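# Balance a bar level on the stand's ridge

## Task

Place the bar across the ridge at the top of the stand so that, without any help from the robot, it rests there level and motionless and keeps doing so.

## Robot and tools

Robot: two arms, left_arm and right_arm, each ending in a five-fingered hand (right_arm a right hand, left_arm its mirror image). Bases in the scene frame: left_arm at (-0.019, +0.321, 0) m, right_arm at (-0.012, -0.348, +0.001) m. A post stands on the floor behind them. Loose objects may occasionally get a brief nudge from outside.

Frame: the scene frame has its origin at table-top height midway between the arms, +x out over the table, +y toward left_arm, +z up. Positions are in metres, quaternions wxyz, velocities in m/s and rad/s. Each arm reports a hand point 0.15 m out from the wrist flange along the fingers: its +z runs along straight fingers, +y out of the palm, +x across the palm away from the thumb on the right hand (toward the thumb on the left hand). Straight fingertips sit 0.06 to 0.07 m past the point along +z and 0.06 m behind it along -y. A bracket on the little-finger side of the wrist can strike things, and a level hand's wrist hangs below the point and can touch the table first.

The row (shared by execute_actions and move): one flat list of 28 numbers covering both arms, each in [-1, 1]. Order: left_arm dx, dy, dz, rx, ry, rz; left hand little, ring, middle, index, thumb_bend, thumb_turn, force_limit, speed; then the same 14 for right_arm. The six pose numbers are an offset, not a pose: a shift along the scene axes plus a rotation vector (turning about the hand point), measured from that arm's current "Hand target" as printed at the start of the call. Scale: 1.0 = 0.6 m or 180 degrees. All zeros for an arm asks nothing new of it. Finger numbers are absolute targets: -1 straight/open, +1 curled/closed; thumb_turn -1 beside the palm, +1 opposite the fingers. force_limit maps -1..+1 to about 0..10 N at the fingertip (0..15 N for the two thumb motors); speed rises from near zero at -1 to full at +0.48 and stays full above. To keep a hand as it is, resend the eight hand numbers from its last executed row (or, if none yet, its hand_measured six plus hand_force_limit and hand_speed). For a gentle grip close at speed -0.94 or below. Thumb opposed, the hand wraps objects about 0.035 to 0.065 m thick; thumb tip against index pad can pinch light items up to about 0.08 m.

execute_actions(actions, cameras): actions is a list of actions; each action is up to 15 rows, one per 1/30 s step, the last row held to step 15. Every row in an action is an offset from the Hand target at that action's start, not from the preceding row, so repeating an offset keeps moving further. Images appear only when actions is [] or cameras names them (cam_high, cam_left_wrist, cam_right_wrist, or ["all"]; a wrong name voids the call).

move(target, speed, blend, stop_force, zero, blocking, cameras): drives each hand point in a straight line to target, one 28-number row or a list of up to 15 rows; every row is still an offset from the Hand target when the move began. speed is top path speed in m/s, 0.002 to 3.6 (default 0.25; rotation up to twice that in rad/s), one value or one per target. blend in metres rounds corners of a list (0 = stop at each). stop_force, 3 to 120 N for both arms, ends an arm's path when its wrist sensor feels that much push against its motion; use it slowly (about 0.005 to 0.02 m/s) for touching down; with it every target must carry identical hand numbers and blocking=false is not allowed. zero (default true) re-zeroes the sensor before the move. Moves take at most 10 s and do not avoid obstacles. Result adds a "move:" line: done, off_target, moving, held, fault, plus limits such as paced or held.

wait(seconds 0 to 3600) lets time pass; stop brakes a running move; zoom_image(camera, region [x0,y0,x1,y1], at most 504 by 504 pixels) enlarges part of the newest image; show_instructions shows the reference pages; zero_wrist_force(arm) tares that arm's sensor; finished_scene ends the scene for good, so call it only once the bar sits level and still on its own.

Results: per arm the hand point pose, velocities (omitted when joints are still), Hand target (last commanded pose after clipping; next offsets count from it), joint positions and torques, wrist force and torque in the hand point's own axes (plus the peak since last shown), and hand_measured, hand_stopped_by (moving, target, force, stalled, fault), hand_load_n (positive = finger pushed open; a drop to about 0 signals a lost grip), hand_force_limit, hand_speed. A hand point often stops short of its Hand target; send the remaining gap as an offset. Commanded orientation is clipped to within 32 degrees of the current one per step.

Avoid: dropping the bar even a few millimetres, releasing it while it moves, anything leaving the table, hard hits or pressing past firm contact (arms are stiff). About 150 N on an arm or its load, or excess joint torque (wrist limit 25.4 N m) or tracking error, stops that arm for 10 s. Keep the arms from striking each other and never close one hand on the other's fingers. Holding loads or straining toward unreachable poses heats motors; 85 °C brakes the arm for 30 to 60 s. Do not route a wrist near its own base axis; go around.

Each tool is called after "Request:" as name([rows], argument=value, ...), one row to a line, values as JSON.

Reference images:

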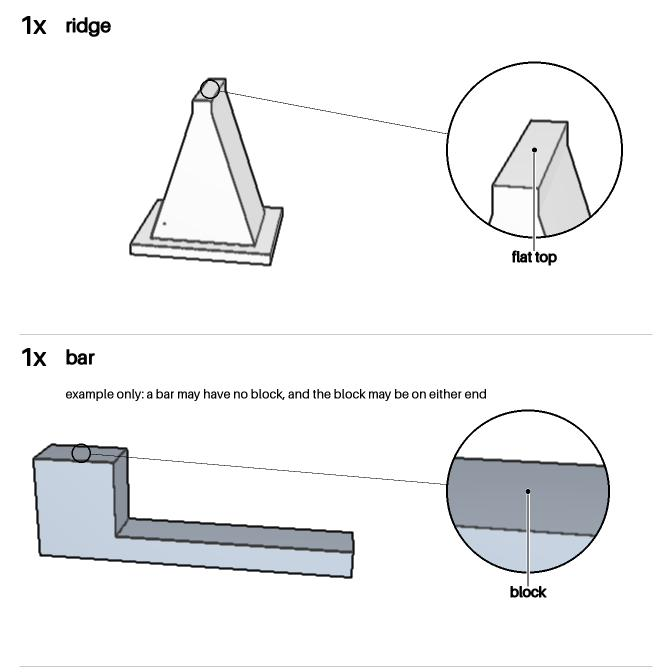

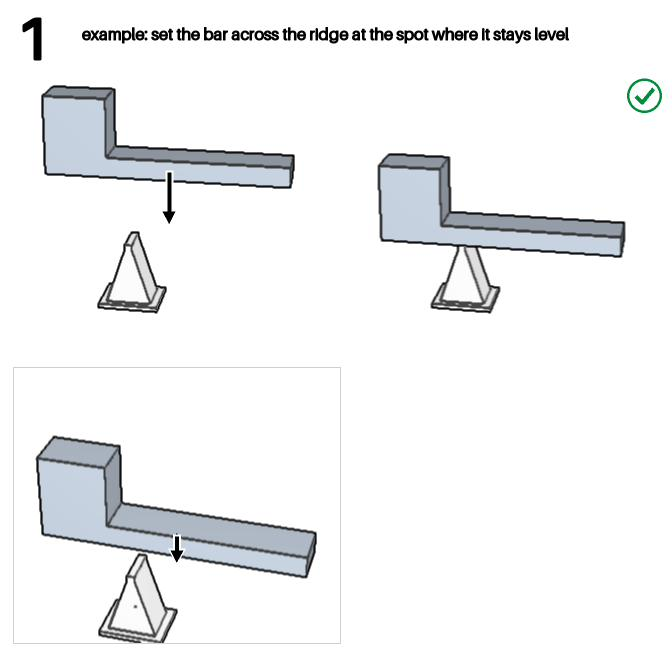

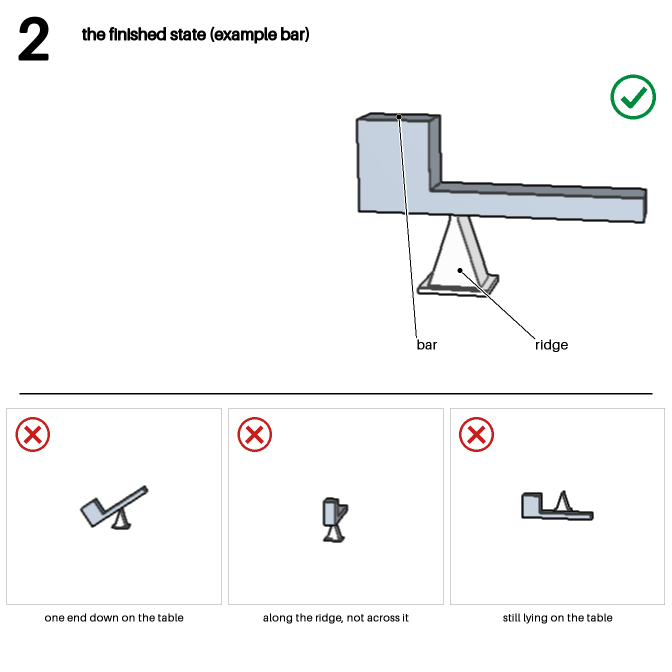

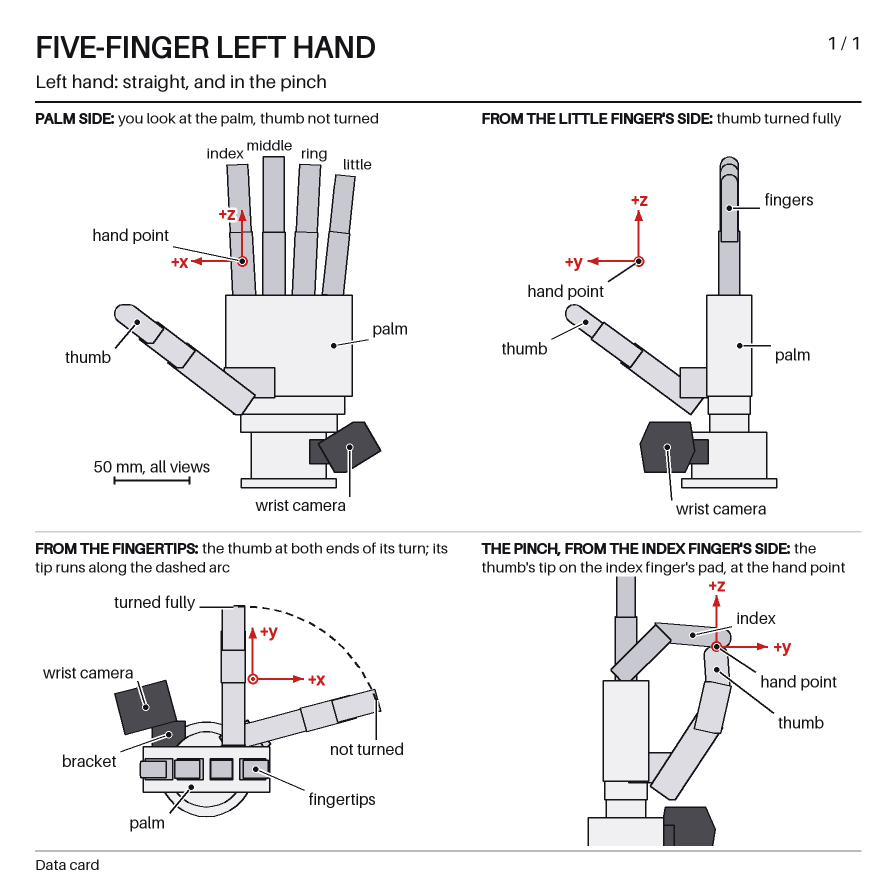

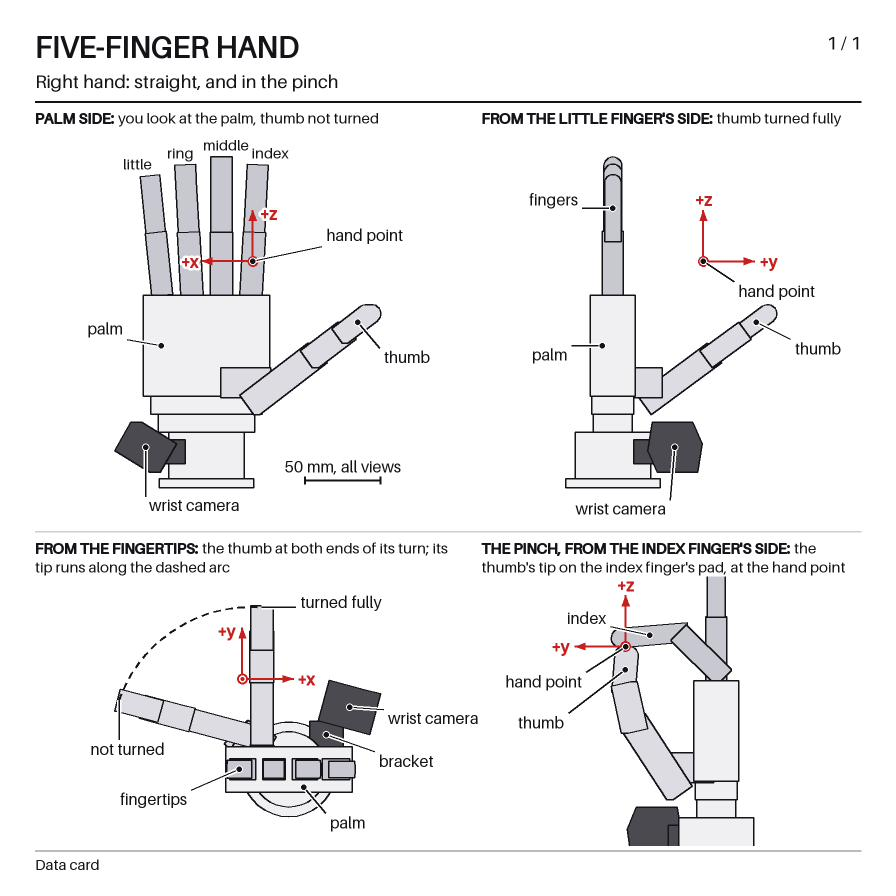

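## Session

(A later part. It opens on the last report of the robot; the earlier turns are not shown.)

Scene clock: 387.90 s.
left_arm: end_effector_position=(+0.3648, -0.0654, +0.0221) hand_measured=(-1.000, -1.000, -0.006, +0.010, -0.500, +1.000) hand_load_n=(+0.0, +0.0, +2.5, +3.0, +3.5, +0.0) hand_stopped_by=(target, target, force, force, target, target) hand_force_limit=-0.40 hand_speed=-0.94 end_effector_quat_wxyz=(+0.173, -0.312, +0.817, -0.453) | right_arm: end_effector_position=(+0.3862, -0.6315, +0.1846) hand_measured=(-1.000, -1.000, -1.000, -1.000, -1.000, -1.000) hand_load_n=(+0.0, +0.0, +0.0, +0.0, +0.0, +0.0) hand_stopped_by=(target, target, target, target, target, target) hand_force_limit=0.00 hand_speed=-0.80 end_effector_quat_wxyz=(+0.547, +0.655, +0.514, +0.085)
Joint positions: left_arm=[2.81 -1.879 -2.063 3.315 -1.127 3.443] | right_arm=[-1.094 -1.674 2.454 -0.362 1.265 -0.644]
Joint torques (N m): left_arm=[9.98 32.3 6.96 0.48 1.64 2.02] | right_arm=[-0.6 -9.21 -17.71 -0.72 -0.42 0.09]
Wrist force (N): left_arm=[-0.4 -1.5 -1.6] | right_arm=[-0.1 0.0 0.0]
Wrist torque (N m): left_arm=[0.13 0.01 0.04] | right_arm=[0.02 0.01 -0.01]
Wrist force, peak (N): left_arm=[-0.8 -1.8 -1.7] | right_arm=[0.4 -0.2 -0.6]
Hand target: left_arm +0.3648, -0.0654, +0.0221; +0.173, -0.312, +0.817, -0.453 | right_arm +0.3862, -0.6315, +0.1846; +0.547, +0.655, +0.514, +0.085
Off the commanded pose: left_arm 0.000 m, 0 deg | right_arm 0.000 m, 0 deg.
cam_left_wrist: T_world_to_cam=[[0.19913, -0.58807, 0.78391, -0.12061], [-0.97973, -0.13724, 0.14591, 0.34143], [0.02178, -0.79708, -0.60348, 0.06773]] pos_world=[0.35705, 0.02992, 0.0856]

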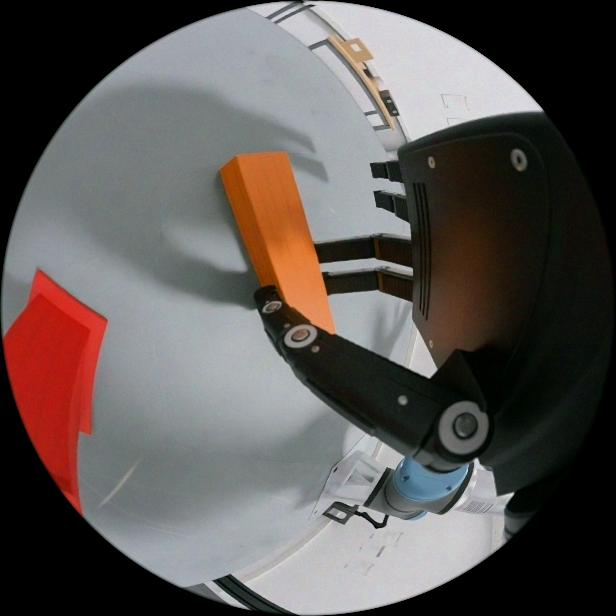

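Request:
move(target=[0, 0, 0.05, 0, 0, 0, -1, -1, 0.15, 0.15, -0.5, 1, -0.4, -0.94, 0, 0, 0, 0, 0, 0, -1, -1, -1, -1, -1, -1, 0, -0.8], speed=0.03, cameras=["cam_high", "cam_left_wrist"])

Request:
zoom_image(camera="cam_high", region=[280, 115, 350, 195])

Scene clock: 398.70 s.
left_arm: end_effector_position=(+0.3648, -0.0654, +0.0522) hand_measured=(-1.000, -1.000, -0.006, +0.010, -0.500, +1.000) hand_load_n=(+0.0, +0.0, +2.5, +2.5, +4.0, +0.0) hand_stopped_by=(target, target, force, force, target, target) hand_force_limit=-0.40 hand_speed=-0.94 end_effector_quat_wxyz=(+0.173, -0.312, +0.817, -0.453) | right_arm: end_effector_position=(+0.3862, -0.6315, +0.1846) hand_measured=(-1.000, -1.000, -1.000, -1.000, -1.000, -1.000) hand_load_n=(+0.0, +0.0, +0.0, +0.0, +0.0, +0.0) hand_stopped_by=(target, target, target, target, target, target) hand_force_limit=0.00 hand_speed=-0.80 end_effector_quat_wxyz=(+0.547, +0.655, +0.514, +0.085)
Joint positions: left_arm=[2.81 -1.824 -2.035 3.232 -1.127 3.443] | right_arm=[-1.094 -1.674 2.454 -0.362 1.265 -0.644]
Joint torques (N m): left_arm=[6.98 17.57 6.97 1.87 -0.56 -0.48] | right_arm=[-0.62 -8.9 -17.07 -0.82 -0.58 0.17]
Wrist force (N): left_arm=[-1.0 0.6 -0.6] | right_arm=[0.0 0.1 -0.4]
Wrist torque (N m): left_arm=[0.29 0.11 -0.03] | right_arm=[0.03 0.01 -0.01]
Wrist force, peak (N): left_arm=[-0.2 -2.0 -1.7] | right_arm=[-0.1 -0.4 -0.5]
Hand target: left_arm +0.3648, -0.0654, +0.0521; +0.173, -0.312, +0.817, -0.453 | right_arm +0.3862, -0.6315, +0.1846; +0.547, +0.655, +0.514, +0.085
Off the commanded pose: left_arm 0.000 m, 0 deg | right_arm 0.000 m, 0 deg.
move: done
cam_left_wrist: T_world_to_cam=[[0.19905, -0.58807, 0.78394, -0.14418], [-0.97974, -0.13728, 0.14579, 0.33706], [0.02188, -0.79708, -0.60348, 0.08586]] pos_world=[0.35705, 0.02992, 0.1157]

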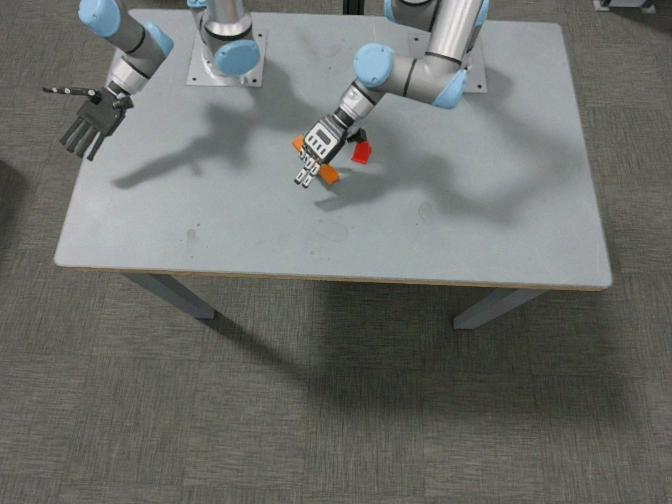

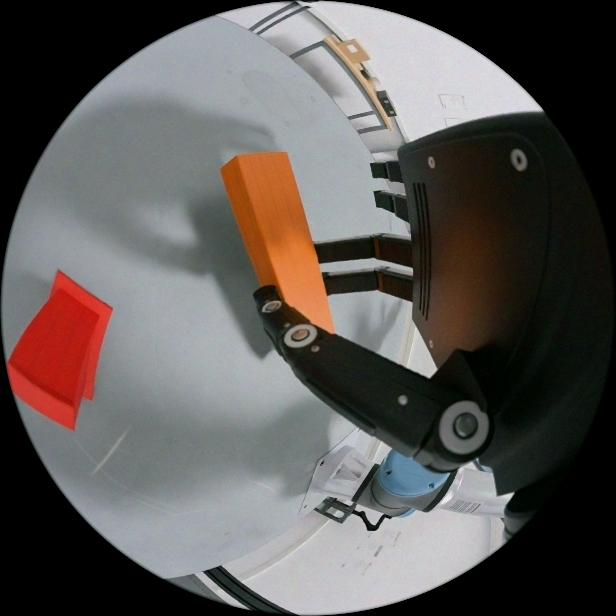

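Scaled by 6.300 from the camera's image (finer frame: 960x720).

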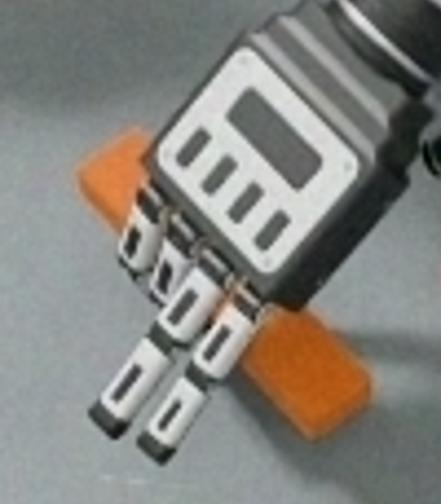

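Request:
zoom_image(camera="cam_high", region=[288, 130, 308, 150])

Request:
zoom_image(camera="cam_high", region=[322, 166, 342, 186])

Scaled by 25.200 from the camera's image (finer frame: 960x720).

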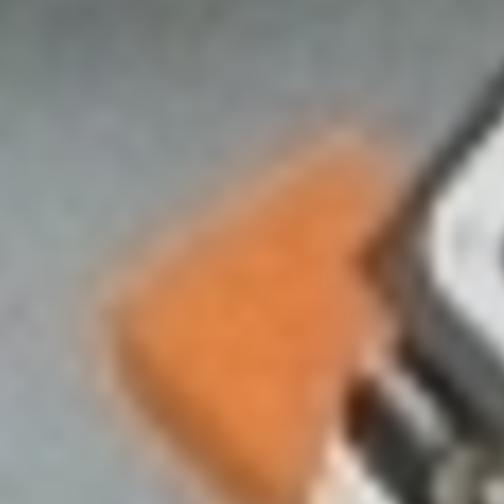

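Scaled by 25.200 from the camera's image (finer frame: 960x720).

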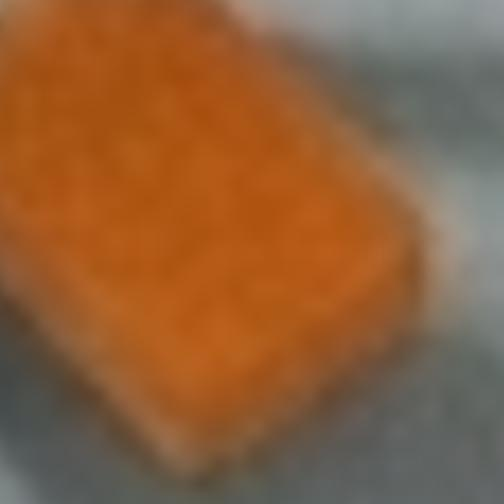

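Request:
move([
  [0, 0, 0.12, 0, 0, 0, -1, -1, 0.15, 0.15, -0.5, 1, -0.4, -0.94, 0, 0, 0, 0, 0, 0, -1, -1, -1, -1, -1, -1, 0, -0.8],
  [-0.0993, 0.2265, 0.12, 0, 0, -0.3267, -1, -1, 0.15, 0.15, -0.5, 1, -0.4, -0.94, 0, 0, 0, 0, 0, 0, -1, -1, -1, -1, -1, -1, 0, -0.8],
], speed=0.12, blend=[0.02, 0], cameras=["cam_high", "cam_left_wrist"])

Request:
zoom_image(camera="cam_high", region=[320, 90, 410, 180])

Request:
zoom_image(camera="cam_left_wrist", region=[150, 130, 410, 390])

Scene clock: 458.23 s.
left_arm: end_effector_position=(+0.3053, +0.0705, +0.1240) hand_measured=(-1.000, -1.000, -0.006, +0.010, -0.500, +1.000) hand_load_n=(+0.0, +0.0, +2.5, +2.0, +4.0, +0.0) hand_stopped_by=(target, target, force, force, target, target) hand_force_limit=-0.40 hand_speed=-0.94 end_effector_quat_wxyz=(-0.072, +0.129, +0.865, -0.479) | right_arm: end_effector_position=(+0.3862, -0.6315, +0.1846) hand_measured=(-1.000, -1.000, -1.000, -1.000, -1.000, -1.000) hand_load_n=(+0.0, +0.0, +0.0, +0.0, +0.0, +0.0) hand_stopped_by=(target, target, target, target, target, target) hand_force_limit=0.00 hand_speed=-0.80 end_effector_quat_wxyz=(+0.547, +0.655, +0.514, +0.085)
Joint positions: left_arm=[3.235 -2.073 -1.869 1.802 -0.68 5.4] | right_arm=[-1.094 -1.674 2.454 -0.362 1.265 -0.644]
Joint torques (N m): left_arm=[-7.13 39.08 6.41 -2.43 1.46 0.66] | right_arm=[1.08 -9.03 -16.26 -0.91 -0.58 0.05]
Wrist force (N): left_arm=[-0.8 0.4 -0.8] | right_arm=[0.3 0.0 -0.1]
Wrist torque (N m): left_arm=[0.28 0.07 0.01] | right_arm=[0.01 -0.05 0.01]
Wrist force, peak (N): left_arm=[-0.9 1.7 0.0] | right_arm=[-0.4 0.1 -0.5]
Hand target: left_arm +0.3052, +0.0705, +0.1241; -0.072, +0.129, +0.865, -0.479 | right_arm +0.3862, -0.6315, +0.1846; +0.547, +0.655, +0.514, +0.085
Off the commanded pose: left_arm 0.000 m, 0 deg | right_arm 0.000 m, 0 deg.
move: done
cam_left_wrist: T_world_to_cam=[[-0.3997, -0.47504, 0.78395, 0.06606], [-0.62502, 0.76684, 0.14601, 0.1148], [-0.67052, -0.43162, -0.60341, 0.4245]] pos_world=[0.38279, 0.12657, 0.1876]

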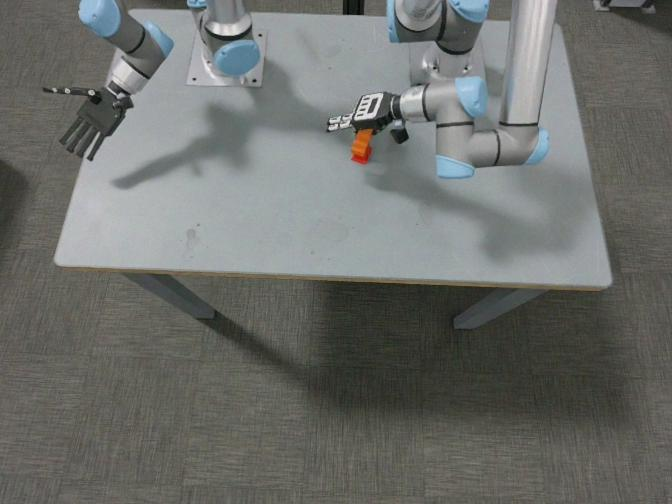

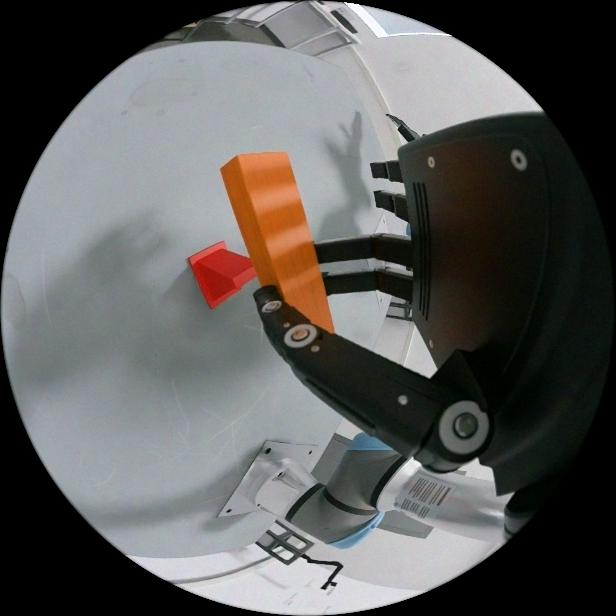

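Scaled by 5.600 from the camera's image (finer frame: 960x720).

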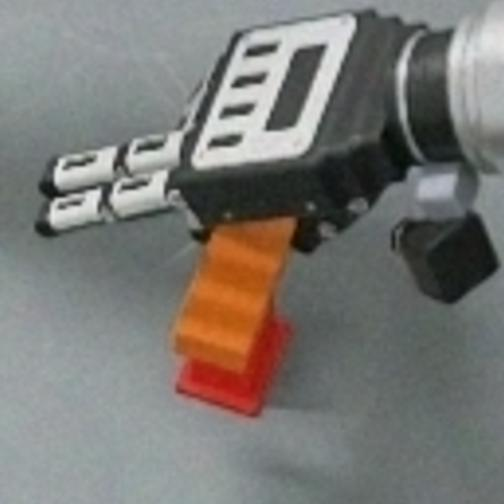

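Scaled by 1.938 from the camera's image (finer frame: 880x880).

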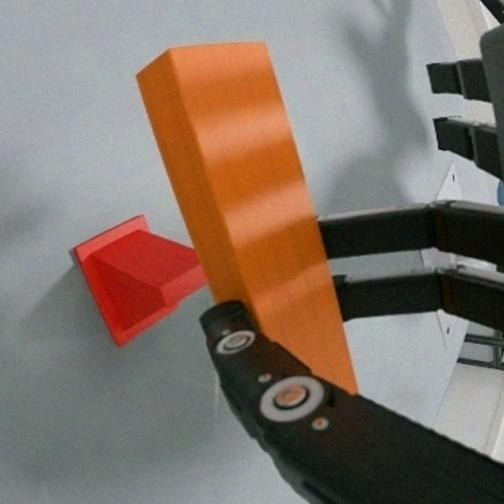

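Request:
zoom_image(camera="cam_high", region=[345, 125, 380, 167])

Scaled by 12.000 from the camera's image (finer frame: 960x720).

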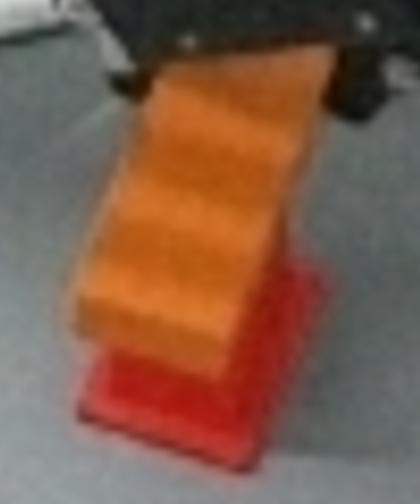

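Request:
move(target=[0, 0, -0.0617, 0, 0, 0, -1, -1, 0.15, 0.15, -0.5, 1, -0.4, -0.94, 0, 0, 0, 0, 0, 0, -1, -1, -1, -1, -1, -1, 0, -0.8], speed=0.03, stop_force=3, cameras=["cam_high", "cam_left_wrist"])

Request:
zoom_image(camera="cam_high", region=[345, 125, 380, 167])

Request:
zoom_image(camera="cam_left_wrist", region=[130, 130, 330, 380])

Scene clock: 532.23 s.
left_arm: end_effector_position=(+0.3052, +0.0705, +0.0871) hand_measured=(-1.000, -1.000, -0.006, +0.010, -0.500, +1.000) hand_load_n=(+0.0, +0.0, +2.5, +2.0, +4.0, +0.0) hand_stopped_by=(target, target, force, force, target, target) hand_force_limit=-0.40 hand_speed=-0.94 end_effector_quat_wxyz=(-0.072, +0.129, +0.865, -0.479) | right_arm: end_effector_position=(+0.3862, -0.6315, +0.1846) hand_measured=(-1.000, -1.000, -1.000, -1.000, -1.000, -1.000) hand_load_n=(-0.5, +0.0, +0.5, +0.0, +0.0, +0.0) hand_stopped_by=(target, target, target, target, target, target) hand_force_limit=0.00 hand_speed=-0.80 end_effector_quat_wxyz=(+0.547, +0.655, +0.514, +0.085)
Joint positions: left_arm=[3.235 -2.141 -1.886 1.887 -0.681 5.4] | right_arm=[-1.094 -1.674 2.454 -0.362 1.265 -0.644]
Joint torques (N m): left_arm=[-5.09 40.09 16.92 -4.74 1.01 -1.79] | right_arm=[-0.14 -9.47 -16.4 -0.94 -0.53 0.08]
Wrist force (N): left_arm=[-1.1 0.5 -1.1] | right_arm=[-0.1 -0.4 -0.2]
Wrist torque (N m): left_arm=[0.30 0.12 -0.01] | right_arm=[-0.05 0.01 -0.03]
Wrist force, peak (N): left_arm=[-1.3 0.2 -1.1] | right_arm=[-0.4 -0.1 -0.8]
Hand target: left_arm +0.3052, +0.0705, +0.0871; -0.072, +0.129, +0.865, -0.479 | right_arm +0.3862, -0.6315, +0.1846; +0.547, +0.655, +0.514, +0.085
Off the commanded pose: left_arm 0.000 m, 0 deg | right_arm 0.000 m, 0 deg.
move: done
cam_left_wrist: T_world_to_cam=[[-0.39995, -0.47495, 0.78388, 0.09507], [-0.62484, 0.767, 0.14592, 0.12014], [-0.67054, -0.43143, -0.60353, 0.40207]] pos_world=[0.38269, 0.12647, 0.1506]

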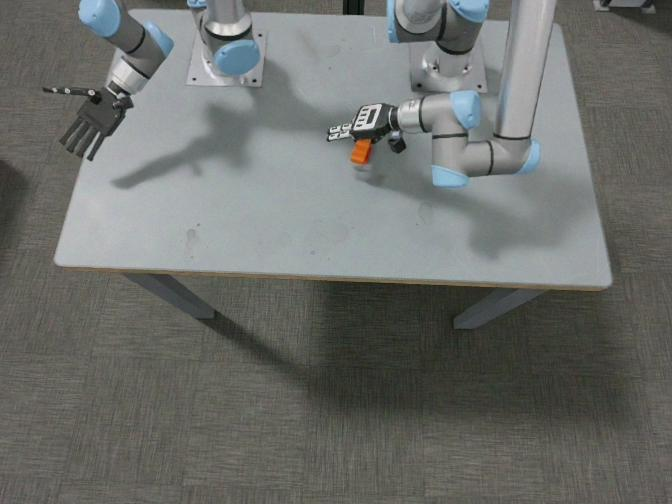

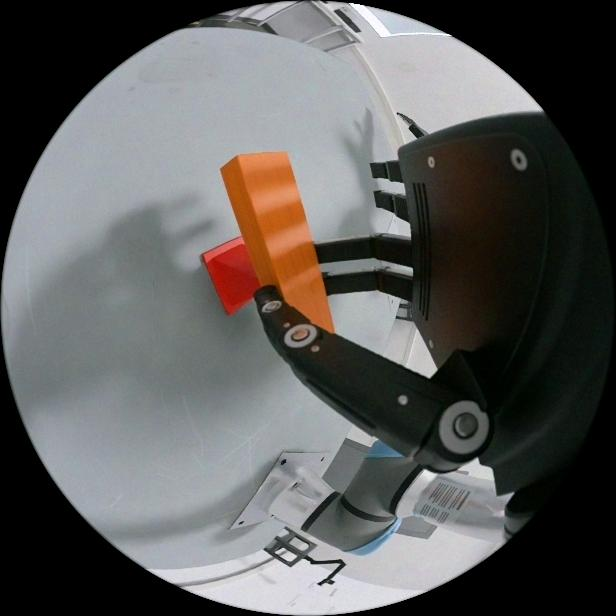

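Scaled by 12.000 from the camera's image (finer frame: 960x720).

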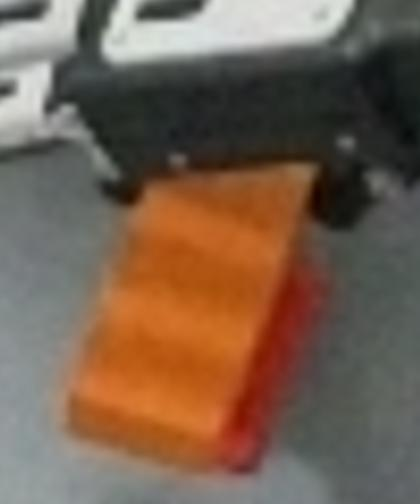

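Scaled by 2.016 from the camera's image (finer frame: 880x880).

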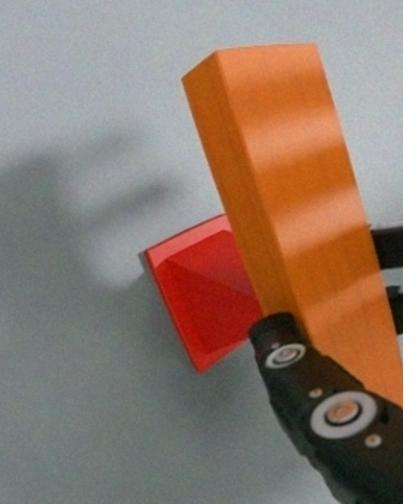

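Request:
move(target=[0.0117, -0.0132, 0, 0, 0, -0.0111, -1, -1, 0.15, 0.15, -0.5, 1, -0.4, -0.94, 0, 0, 0, 0, 0, 0, -1, -1, -1, -1, -1, -1, 0, -0.8], speed=0.03, cameras=["cam_high", "cam_left_wrist"])

Request:
zoom_image(camera="cam_high", region=[345, 125, 380, 167])

Request:
zoom_image(camera="cam_left_wrist", region=[190, 200, 310, 320])

Scene clock: 600.50 s.
left_arm: end_effector_position=(+0.3122, +0.0625, +0.0870) hand_measured=(-1.000, -1.000, -0.006, +0.010, -0.500, +1.000) hand_load_n=(+0.0, +0.0, +2.5, +2.0, +4.0, +0.0) hand_stopped_by=(target, target, force, force, target, target) hand_force_limit=-0.40 hand_speed=-0.94 end_effector_quat_wxyz=(-0.080, +0.144, +0.863, -0.478) | right_arm: end_effector_position=(+0.3862, -0.6315, +0.1846) hand_measured=(-1.000, -1.000, -1.000, -1.000, -1.000, -1.000) hand_load_n=(+0.0, +0.0, +0.0, +0.0, +0.0, +0.0) hand_stopped_by=(target, target, target, target, target, target) hand_force_limit=0.00 hand_speed=-0.80 end_effector_quat_wxyz=(+0.547, +0.655, +0.514, +0.085)
Joint positions: left_arm=[3.205 -2.166 -1.84 1.861 -0.683 5.407] | right_arm=[-1.094 -1.674 2.454 -0.362 1.265 -0.644]
Joint torques (N m): left_arm=[10.37 42.44 2.45 -1.06 0.45 0.77] | right_arm=[0.03 -8.27 -16.67 -0.86 -0.52 -0.01]
Wrist force (N): left_arm=[-1.3 0.4 -1.0] | right_arm=[-0.3 -0.2 0.0]
Wrist torque (N m): left_arm=[0.29 0.14 -0.26] | right_arm=[-0.03 0.03 -0.03]
Wrist force, peak (N): left_arm=[-1.4 0.3 -1.1] | right_arm=[0.0 0.0 -0.7]
Hand target: left_arm +0.3122, +0.0626, +0.0871; -0.080, +0.144, +0.863, -0.478 | right_arm +0.3862, -0.6315, +0.1846; +0.547, +0.655, +0.514, +0.085
Off the commanded pose: left_arm 0.000 m, 0 deg | right_arm 0.000 m, 0 deg.
move: done
cam_left_wrist: T_world_to_cam=[[-0.41625, -0.46062, 0.78395, 0.09828], [-0.59746, 0.78848, 0.14605, 0.12071], [-0.6854, -0.40758, -0.6034, 0.40649]] pos_world=[0.39164, 0.11578, 0.1506]

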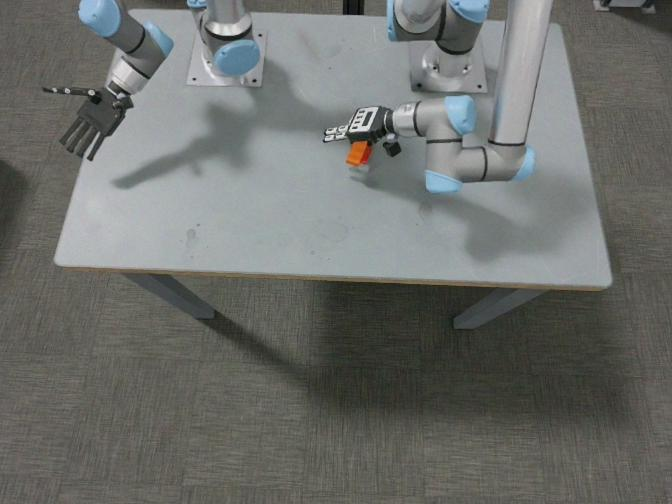

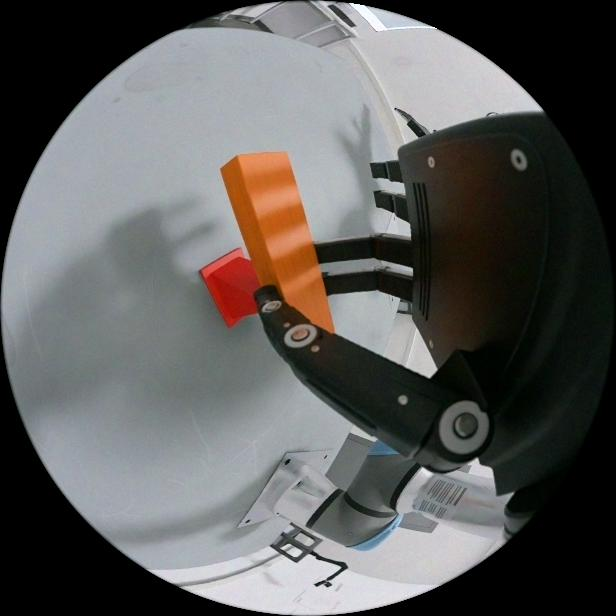

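Scaled by 12.000 from the camera's image (finer frame: 960x720).

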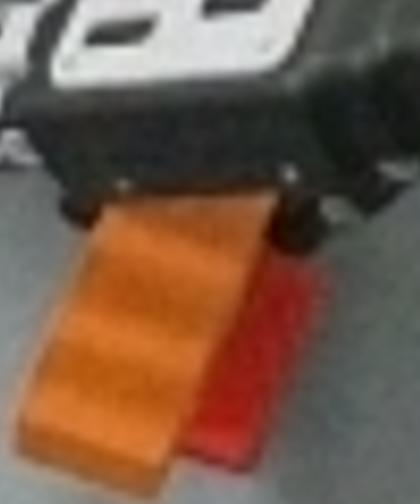

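Scaled by 4.200 from the camera's image (finer frame: 880x880).

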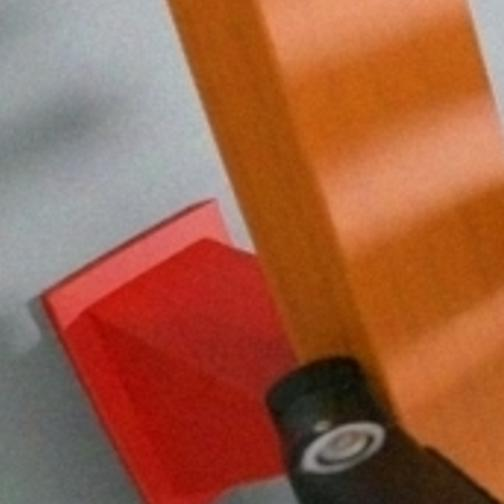

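Request:
move(target=[0.0012, 0.004, -0.015, 0, 0, 0, -1, -1, 0.15, 0.15, -0.5, 1, -0.4, -0.94, 0, 0, 0, 0, 0, 0, -1, -1, -1, -1, -1, -1, 0, -0.8], speed=0.005, stop_force=3, cameras=["cam_high", "cam_left_wrist"])

Request:
zoom_image(camera="cam_high", region=[345, 125, 380, 167])

Scene clock: 621.43 s.
left_arm: end_effector_position=(+0.3125, +0.0636, +0.0833) hand_measured=(-1.000, -1.000, -0.006, +0.010, -0.500, +1.000) hand_load_n=(+0.0, +0.0, +3.0, +2.5, +3.5, +0.0) hand_stopped_by=(target, target, force, force, target, target) hand_force_limit=-0.40 hand_speed=-0.94 end_effector_quat_wxyz=(-0.080, +0.144, +0.863, -0.478) | right_arm: end_effector_position=(+0.3862, -0.6315, +0.1846) hand_measured=(-1.000, -1.000, -1.000, -1.000, -1.000, -1.000) hand_load_n=(+0.0, +0.0, +0.0, +0.0, +0.0, +0.0) hand_stopped_by=(target, target, target, target, target, target) hand_force_limit=0.00 hand_speed=-0.80 end_effector_quat_wxyz=(+0.547, +0.655, +0.514, +0.085)
Joint positions: left_arm=[3.207 -2.173 -1.842 1.867 -0.684 5.41] | right_arm=[-1.094 -1.674 2.454 -0.362 1.265 -0.644]
Joint torques (N m): left_arm=[-7.99 40.41 15.42 -3.95 1.92 -1.92] | right_arm=[0.31 -9.01 -16.24 -1.07 -0.55 0.1]
Wrist force (N): left_arm=[-0.8 -2.2 -2.0] | right_arm=[0.0 -0.1 -0.2]
Wrist torque (N m): left_arm=[0.15 0.11 -0.24] | right_arm=[0.00 0.00 -0.01]
Wrist force, peak (N): left_arm=[-0.6 -3.5 -2.9] | right_arm=[-0.1 0.3 -0.6]
Hand target: left_arm +0.3125, +0.0636, +0.0833; -0.080, +0.144, +0.863, -0.478 (not the last commanded pose) | right_arm +0.3862, -0.6315, +0.1846; +0.547, +0.655, +0.514, +0.085
Off the commanded pose: left_arm 0.005 m, 0 deg | right_arm 0.000 m, 0 deg.
move: contact (left_arm)
cam_left_wrist: T_world_to_cam=[[-0.41621, -0.46075, 0.78388, 0.1019], [-0.59772, 0.7883, 0.14599, 0.12071], [-0.6852, -0.40778, -0.6035, 0.40481]] pos_world=[0.39194, 0.11688, 0.1468]

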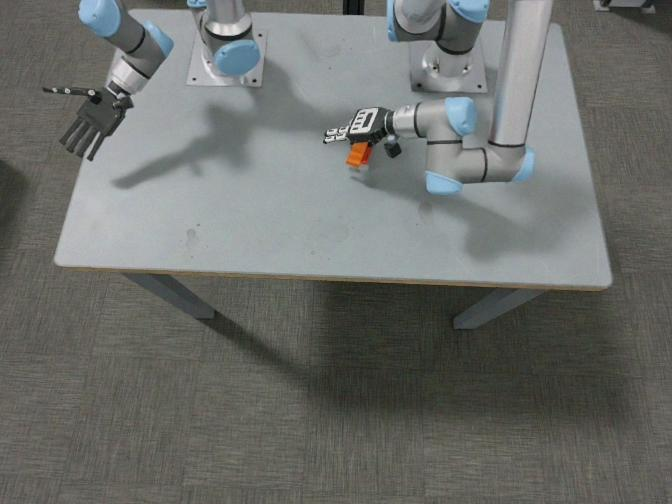

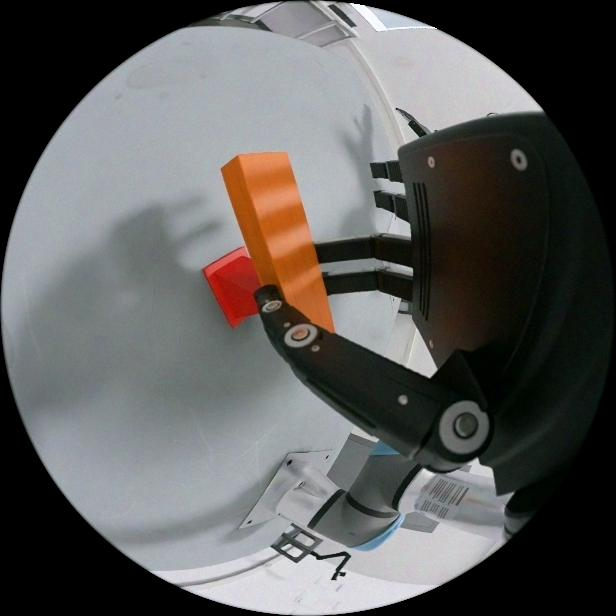

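Scaled by 12.000 from the camera's image (finer frame: 960x720).

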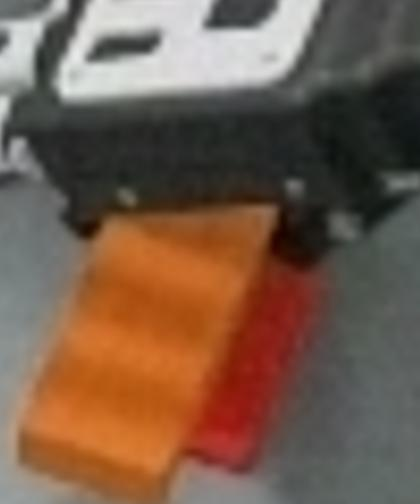

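Request:
execute_actions([
  [[0, 0, 0.0006, 0, 0, 0, -1, -1, 0.15, 0.15, -0.5, 1, -0.4, -0.94, 0, 0, 0, 0, 0, 0, -1, -1, -1, -1, -1, -1, 0, -0.8]],
])

Scene clock: 643.13 s.
left_arm: end_effector_position=(+0.3125, +0.0636, +0.0837) hand_measured=(-1.000, -1.000, -0.006, +0.010, -0.500, +1.000) hand_load_n=(+0.0, +0.0, +2.5, +2.0, +4.0, +0.0) hand_stopped_by=(target, target, force, force, target, target) hand_force_limit=-0.40 hand_speed=-0.94 end_effector_quat_wxyz=(-0.080, +0.144, +0.863, -0.478) | right_arm: end_effector_position=(+0.3862, -0.6315, +0.1846) hand_measured=(-1.000, -1.000, -1.000, -1.000, -1.000, -1.000) hand_load_n=(+0.0, +0.0, +0.0, +0.0, +0.0, +0.0) hand_stopped_by=(target, target, target, target, target, target) hand_force_limit=0.00 hand_speed=-0.80 end_effector_quat_wxyz=(+0.547, +0.655, +0.514, +0.085)
Joint positions: left_arm=[3.207 -2.172 -1.841 1.866 -0.684 5.41] | right_arm=[-1.094 -1.674 2.454 -0.362 1.265 -0.644]
Joint torques (N m): left_arm=[-8.46 29.42 16.16 -2.28 1.94 -1.94] | right_arm=[0 -9.19 -16.4 -0.91 -0.53 0.11]
Wrist force (N): left_arm=[-1.0 0.4 -1.2] | right_arm=[0.0 -0.1 -0.4]
Wrist torque (N m): left_arm=[0.31 0.10 -0.24] | right_arm=[0.02 0.00 -0.01]
Wrist force, peak (N): left_arm=[-0.8 -2.5 -2.1] | right_arm=[-0.2 -0.4 -0.5]
Hand target: left_arm +0.3125, +0.0636, +0.0837; -0.080, +0.144, +0.863, -0.478 | right_arm +0.3862, -0.6315, +0.1846; +0.547, +0.655, +0.514, +0.085
Off the commanded pose: left_arm 0.000 m, 0 deg | right_arm 0.000 m, 0 deg.

Request:
execute_actions([
  [[0, 0, -0.0003, 0, 0, 0, -1, -1, 0.15, 0.15, -0.5, 1, -0.4, -0.94, 0, 0, 0, 0, 0, 0, -1, -1, -1, -1, -1, -1, 0, -0.8]],
])

Scene clock: 656.27 s.
left_arm: end_effector_position=(+0.3125, +0.0636, +0.0835) hand_measured=(-1.000, -1.000, -0.006, +0.010, -0.500, +1.000) hand_load_n=(+0.0, +0.0, +2.5, +2.0, +4.0, +0.0) hand_stopped_by=(target, target, force, force, target, target) hand_force_limit=-0.40 hand_speed=-0.94 end_effector_quat_wxyz=(-0.080, +0.144, +0.863, -0.478) | right_arm: end_effector_position=(+0.3862, -0.6315, +0.1846) hand_measured=(-1.000, -1.000, -1.000, -1.000, -1.000, -1.000) hand_load_n=(+0.0, +0.0, +0.0, +0.0, +0.0, +0.0) hand_stopped_by=(target, target, target, target, target, target) hand_force_limit=0.00 hand_speed=-0.80 end_effector_quat_wxyz=(+0.547, +0.655, +0.514, +0.085)
Joint positions: left_arm=[3.207 -2.173 -1.841 1.867 -0.684 5.41] | right_arm=[-1.094 -1.674 2.454 -0.362 1.265 -0.644]
Joint torques (N m): left_arm=[-8.25 28.73 5 -0.66 1.82 -1.2] | right_arm=[-0.02 -8.78 -16.36 -1.01 -0.49 0.11]
Wrist force (N): left_arm=[-1.2 0.8 -0.6] | right_arm=[-0.1 0.2 0.0]
Wrist torque (N m): left_arm=[0.33 0.15 -0.26] | right_arm=[0.04 0.00 0.00]
Wrist force, peak (N): left_arm=[-1.6 0.7 -1.0] | right_arm=[-0.5 -0.2 -0.6]
Hand target: left_arm +0.3125, +0.0636, +0.0835; -0.080, +0.144, +0.863, -0.478 | right_arm +0.3862, -0.6315, +0.1846; +0.547, +0.655, +0.514, +0.085
Off the commanded pose: left_arm 0.000 m, 0 deg | right_arm 0.000 m, 0 deg.

Request:
execute_actions([
  [[0, 0, -0.0003, 0, 0, 0, -1, -1, 0.15, 0.15, -0.5, 1, -0.4, -0.94, 0, 0, 0, 0, 0, 0, -1, -1, -1, -1, -1, -1, 0, -0.8]],
])

Scene clock: 663.17 s.
left_arm: end_effector_position=(+0.3125, +0.0636, +0.0833) hand_measured=(-1.000, -1.000, -0.006, +0.010, -0.500, +1.000) hand_load_n=(+0.0, +0.0, +2.5, +2.0, +3.5, +0.0) hand_stopped_by=(target, target, force, force, target, target) hand_force_limit=-0.40 hand_speed=-0.94 end_effector_quat_wxyz=(-0.080, +0.144, +0.863, -0.478) | right_arm: end_effector_position=(+0.3862, -0.6315, +0.1846) hand_measured=(-1.000, -1.000, -1.000, -1.000, -1.000, -1.000) hand_load_n=(+0.0, +0.0, +0.0, +0.0, +0.0, +0.0) hand_stopped_by=(target, target, target, target, target, target) hand_force_limit=0.00 hand_speed=-0.80 end_effector_quat_wxyz=(+0.547, +0.655, +0.514, +0.085)
Joint positions: left_arm=[3.207 -2.173 -1.842 1.867 -0.684 5.41] | right_arm=[-1.094 -1.674 2.454 -0.362 1.265 -0.644]
Joint torques (N m): left_arm=[-8.8 24.85 3.35 -1.6 1.66 -0.63] | right_arm=[-0.49 -8.64 -15.79 -1.15 -0.43 0.19]
Wrist force (N): left_arm=[-0.7 -0.8 -2.2] | right_arm=[-0.1 0.0 0.0]
Wrist torque (N m): left_arm=[0.24 0.08 -0.24] | right_arm=[0.01 0.01 -0.01]
Wrist force, peak (N): left_arm=[-1.0 -1.1 -2.3] | right_arm=[-0.3 -0.6 -0.4]
Hand target: left_arm +0.3125, +0.0636, +0.0833; -0.080, +0.144, +0.863, -0.478 | right_arm +0.3862, -0.6315, +0.1846; +0.547, +0.655, +0.514, +0.085
Off the commanded pose: left_arm 0.000 m, 0 deg | right_arm 0.000 m, 0 deg.

Request:
execute_actions([
  [[0, 0, 0, 0, 0, 0, -1, -1, -0.12, -0.12, -0.6, 1, -0.4, -0.8, 0, 0, 0, 0, 0, 0, -1, -1, -1, -1, -1, -1, 0, -0.8]],
], cameras=["cam_high", "cam_left_wrist"])

Request:
zoom_image(camera="cam_left_wrist", region=[190, 130, 350, 350])

Request:
zoom_image(camera="cam_high", region=[345, 125, 380, 167])

Scene clock: 671.33 s.
left_arm: end_effector_position=(+0.3125, +0.0636, +0.0833) hand_measured=(-1.000, -1.000, -0.120, -0.120, -0.600, +1.000) hand_load_n=(+0.0, +0.0, +0.0, -0.5, +0.0, +0.0) hand_stopped_by=(target, target, target, target, target, target) hand_force_limit=-0.40 hand_speed=-0.80 end_effector_quat_wxyz=(-0.080, +0.144, +0.863, -0.478) | right_arm: end_effector_position=(+0.3862, -0.6315, +0.1846) hand_measured=(-1.000, -1.000, -1.000, -1.000, -1.000, -1.000) hand_load_n=(+0.0, +0.0, +0.0, +0.0, -0.5, +0.0) hand_stopped_by=(target, target, target, target, target, target) hand_force_limit=0.00 hand_speed=-0.80 end_effector_quat_wxyz=(+0.547, +0.655, +0.514, +0.085)
Joint positions: left_arm=[3.207 -2.173 -1.842 1.867 -0.684 5.41] | right_arm=[-1.094 -1.674 2.454 -0.362 1.265 -0.644]
Joint torques (N m): left_arm=[-8.06 26.78 3.37 -3.08 1.6 -0.08] | right_arm=[-0.24 -8.07 -16.57 -1.02 -0.64 0.27]
Wrist force (N): left_arm=[-1.3 -0.2 -1.4] | right_arm=[0.1 0.0 -0.2]
Wrist torque (N m): left_arm=[0.27 0.15 -0.25] | right_arm=[0.02 -0.01 -0.01]
Wrist force, peak (N): left_arm=[-0.9 -1.2 -2.5] | right_arm=[0.0 -0.3 -0.5]
Hand target: left_arm +0.3125, +0.0636, +0.0833; -0.080, +0.144, +0.863, -0.478 | right_arm +0.3862, -0.6315, +0.1846; +0.547, +0.655, +0.514, +0.085
Off the commanded pose: left_arm 0.000 m, 0 deg | right_arm 0.000 m, 0 deg.
cam_left_wrist: T_world_to_cam=[[-0.41621, -0.46075, 0.78388, 0.1019], [-0.59772, 0.7883, 0.14599, 0.12071], [-0.6852, -0.40778, -0.6035, 0.40481]] pos_world=[0.39194, 0.11688, 0.1468]

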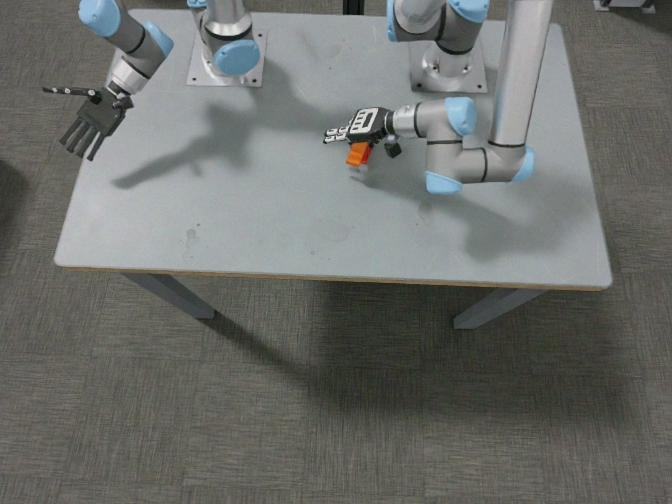

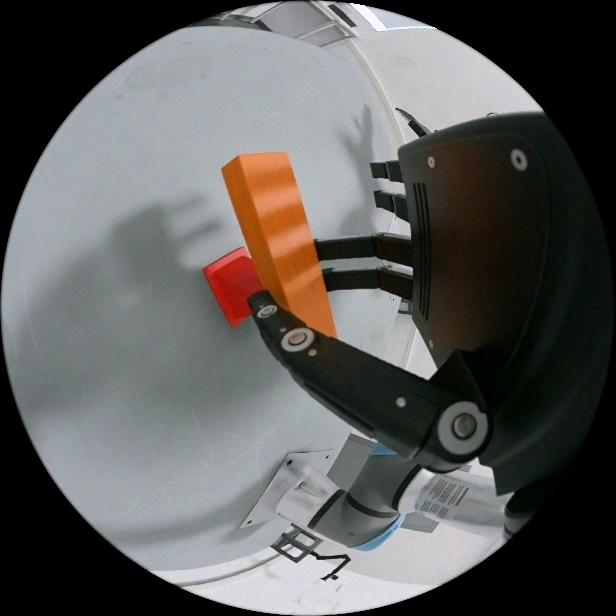

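Scaled by 2.291 from the camera's image (finer frame: 880x880).

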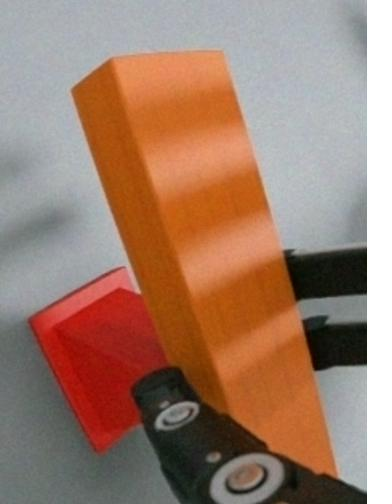

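Scaled by 12.000 from the camera's image (finer frame: 960x720).

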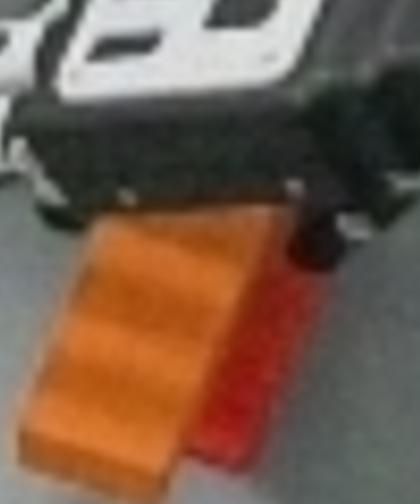

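Request:
execute_actions([
  [[0, 0, 0, 0, 0, 0, -1, -1, -0.6, -0.6, -1.0, 1, -0.4, -0.7, 0, 0, 0, 0, 0, 0, -1, -1, -1, -1, -1, -1, 0, -0.8]],
], cameras=["cam_high", "cam_left_wrist"])

Request:
zoom_image(camera="cam_left_wrist", region=[190, 130, 430, 350])

Scene clock: 680.23 s.
left_arm: end_effector_position=(+0.3125, +0.0636, +0.0833) hand_measured=(-1.000, -1.000, -0.600, -0.600, -1.000, +1.000) hand_load_n=(+0.0, +0.0, +0.0, +0.0, +0.0, +0.0) hand_stopped_by=(target, target, target, target, target, target) hand_force_limit=-0.40 hand_speed=-0.70 end_effector_quat_wxyz=(-0.080, +0.144, +0.863, -0.478) | right_arm: end_effector_position=(+0.3862, -0.6315, +0.1846) hand_measured=(-1.000, -1.000, -1.000, -1.000, -1.000, -1.000) hand_load_n=(+0.0, +0.0, +0.0, +0.0, +0.0, +0.0) hand_stopped_by=(target, target, target, target, target, target) hand_force_limit=0.00 hand_speed=-0.80 end_effector_quat_wxyz=(+0.547, +0.655, +0.514, +0.085)
Joint positions: left_arm=[3.207 -2.173 -1.842 1.867 -0.684 5.41] | right_arm=[-1.094 -1.674 2.454 -0.362 1.265 -0.644]
Joint torques (N m): left_arm=[-7.75 36.71 6.41 -3.13 1.27 0.63] | right_arm=[1.16 -9.56 -15.54 -1.05 -0.53 0.23]
Wrist force (N): left_arm=[-1.2 -0.3 -1.3] | right_arm=[0.2 -0.2 -0.2]
Wrist torque (N m): left_arm=[0.26 0.13 -0.24] | right_arm=[0.00 -0.03 0.00]
Wrist force, peak (N): left_arm=[-1.5 -0.5 -1.7] | right_arm=[-0.5 -0.3 -0.3]
Hand target: left_arm +0.3125, +0.0636, +0.0833; -0.080, +0.144, +0.863, -0.478 | right_arm +0.3862, -0.6315, +0.1846; +0.547, +0.655, +0.514, +0.085
Off the commanded pose: left_arm 0.000 m, 0 deg | right_arm 0.000 m, 0 deg.
cam_left_wrist: T_world_to_cam=[[-0.41621, -0.46075, 0.78388, 0.1019], [-0.59772, 0.7883, 0.14599, 0.12071], [-0.6852, -0.40778, -0.6035, 0.40481]] pos_world=[0.39194, 0.11688, 0.1468]

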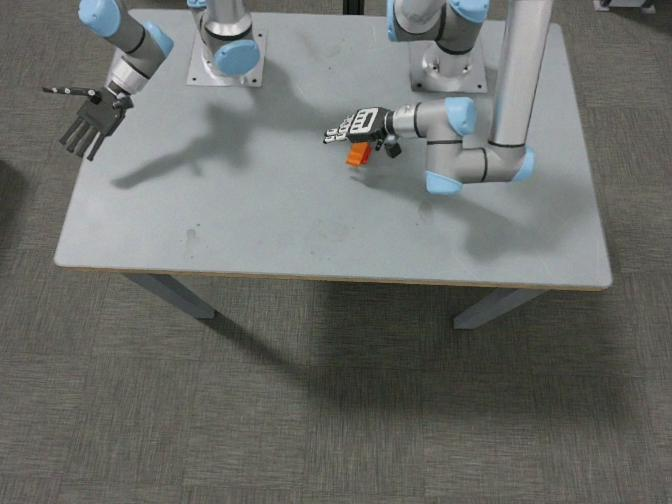

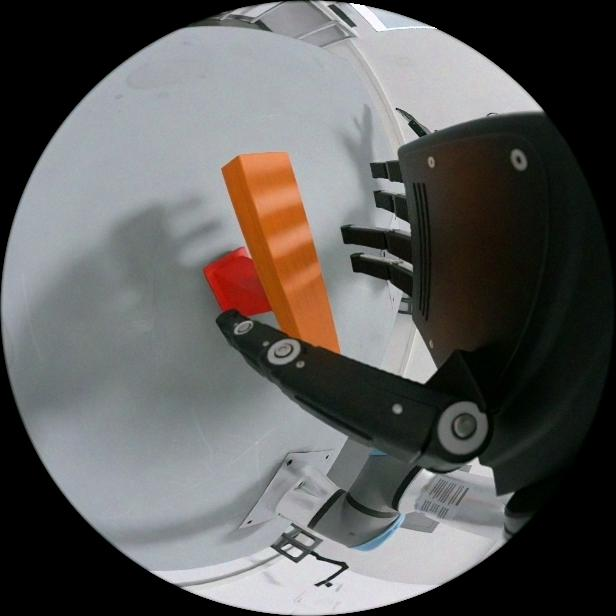

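Scaled by 2.100 from the camera's image (finer frame: 880x880).

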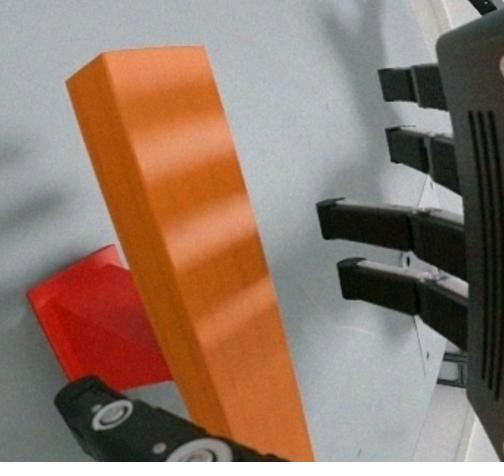

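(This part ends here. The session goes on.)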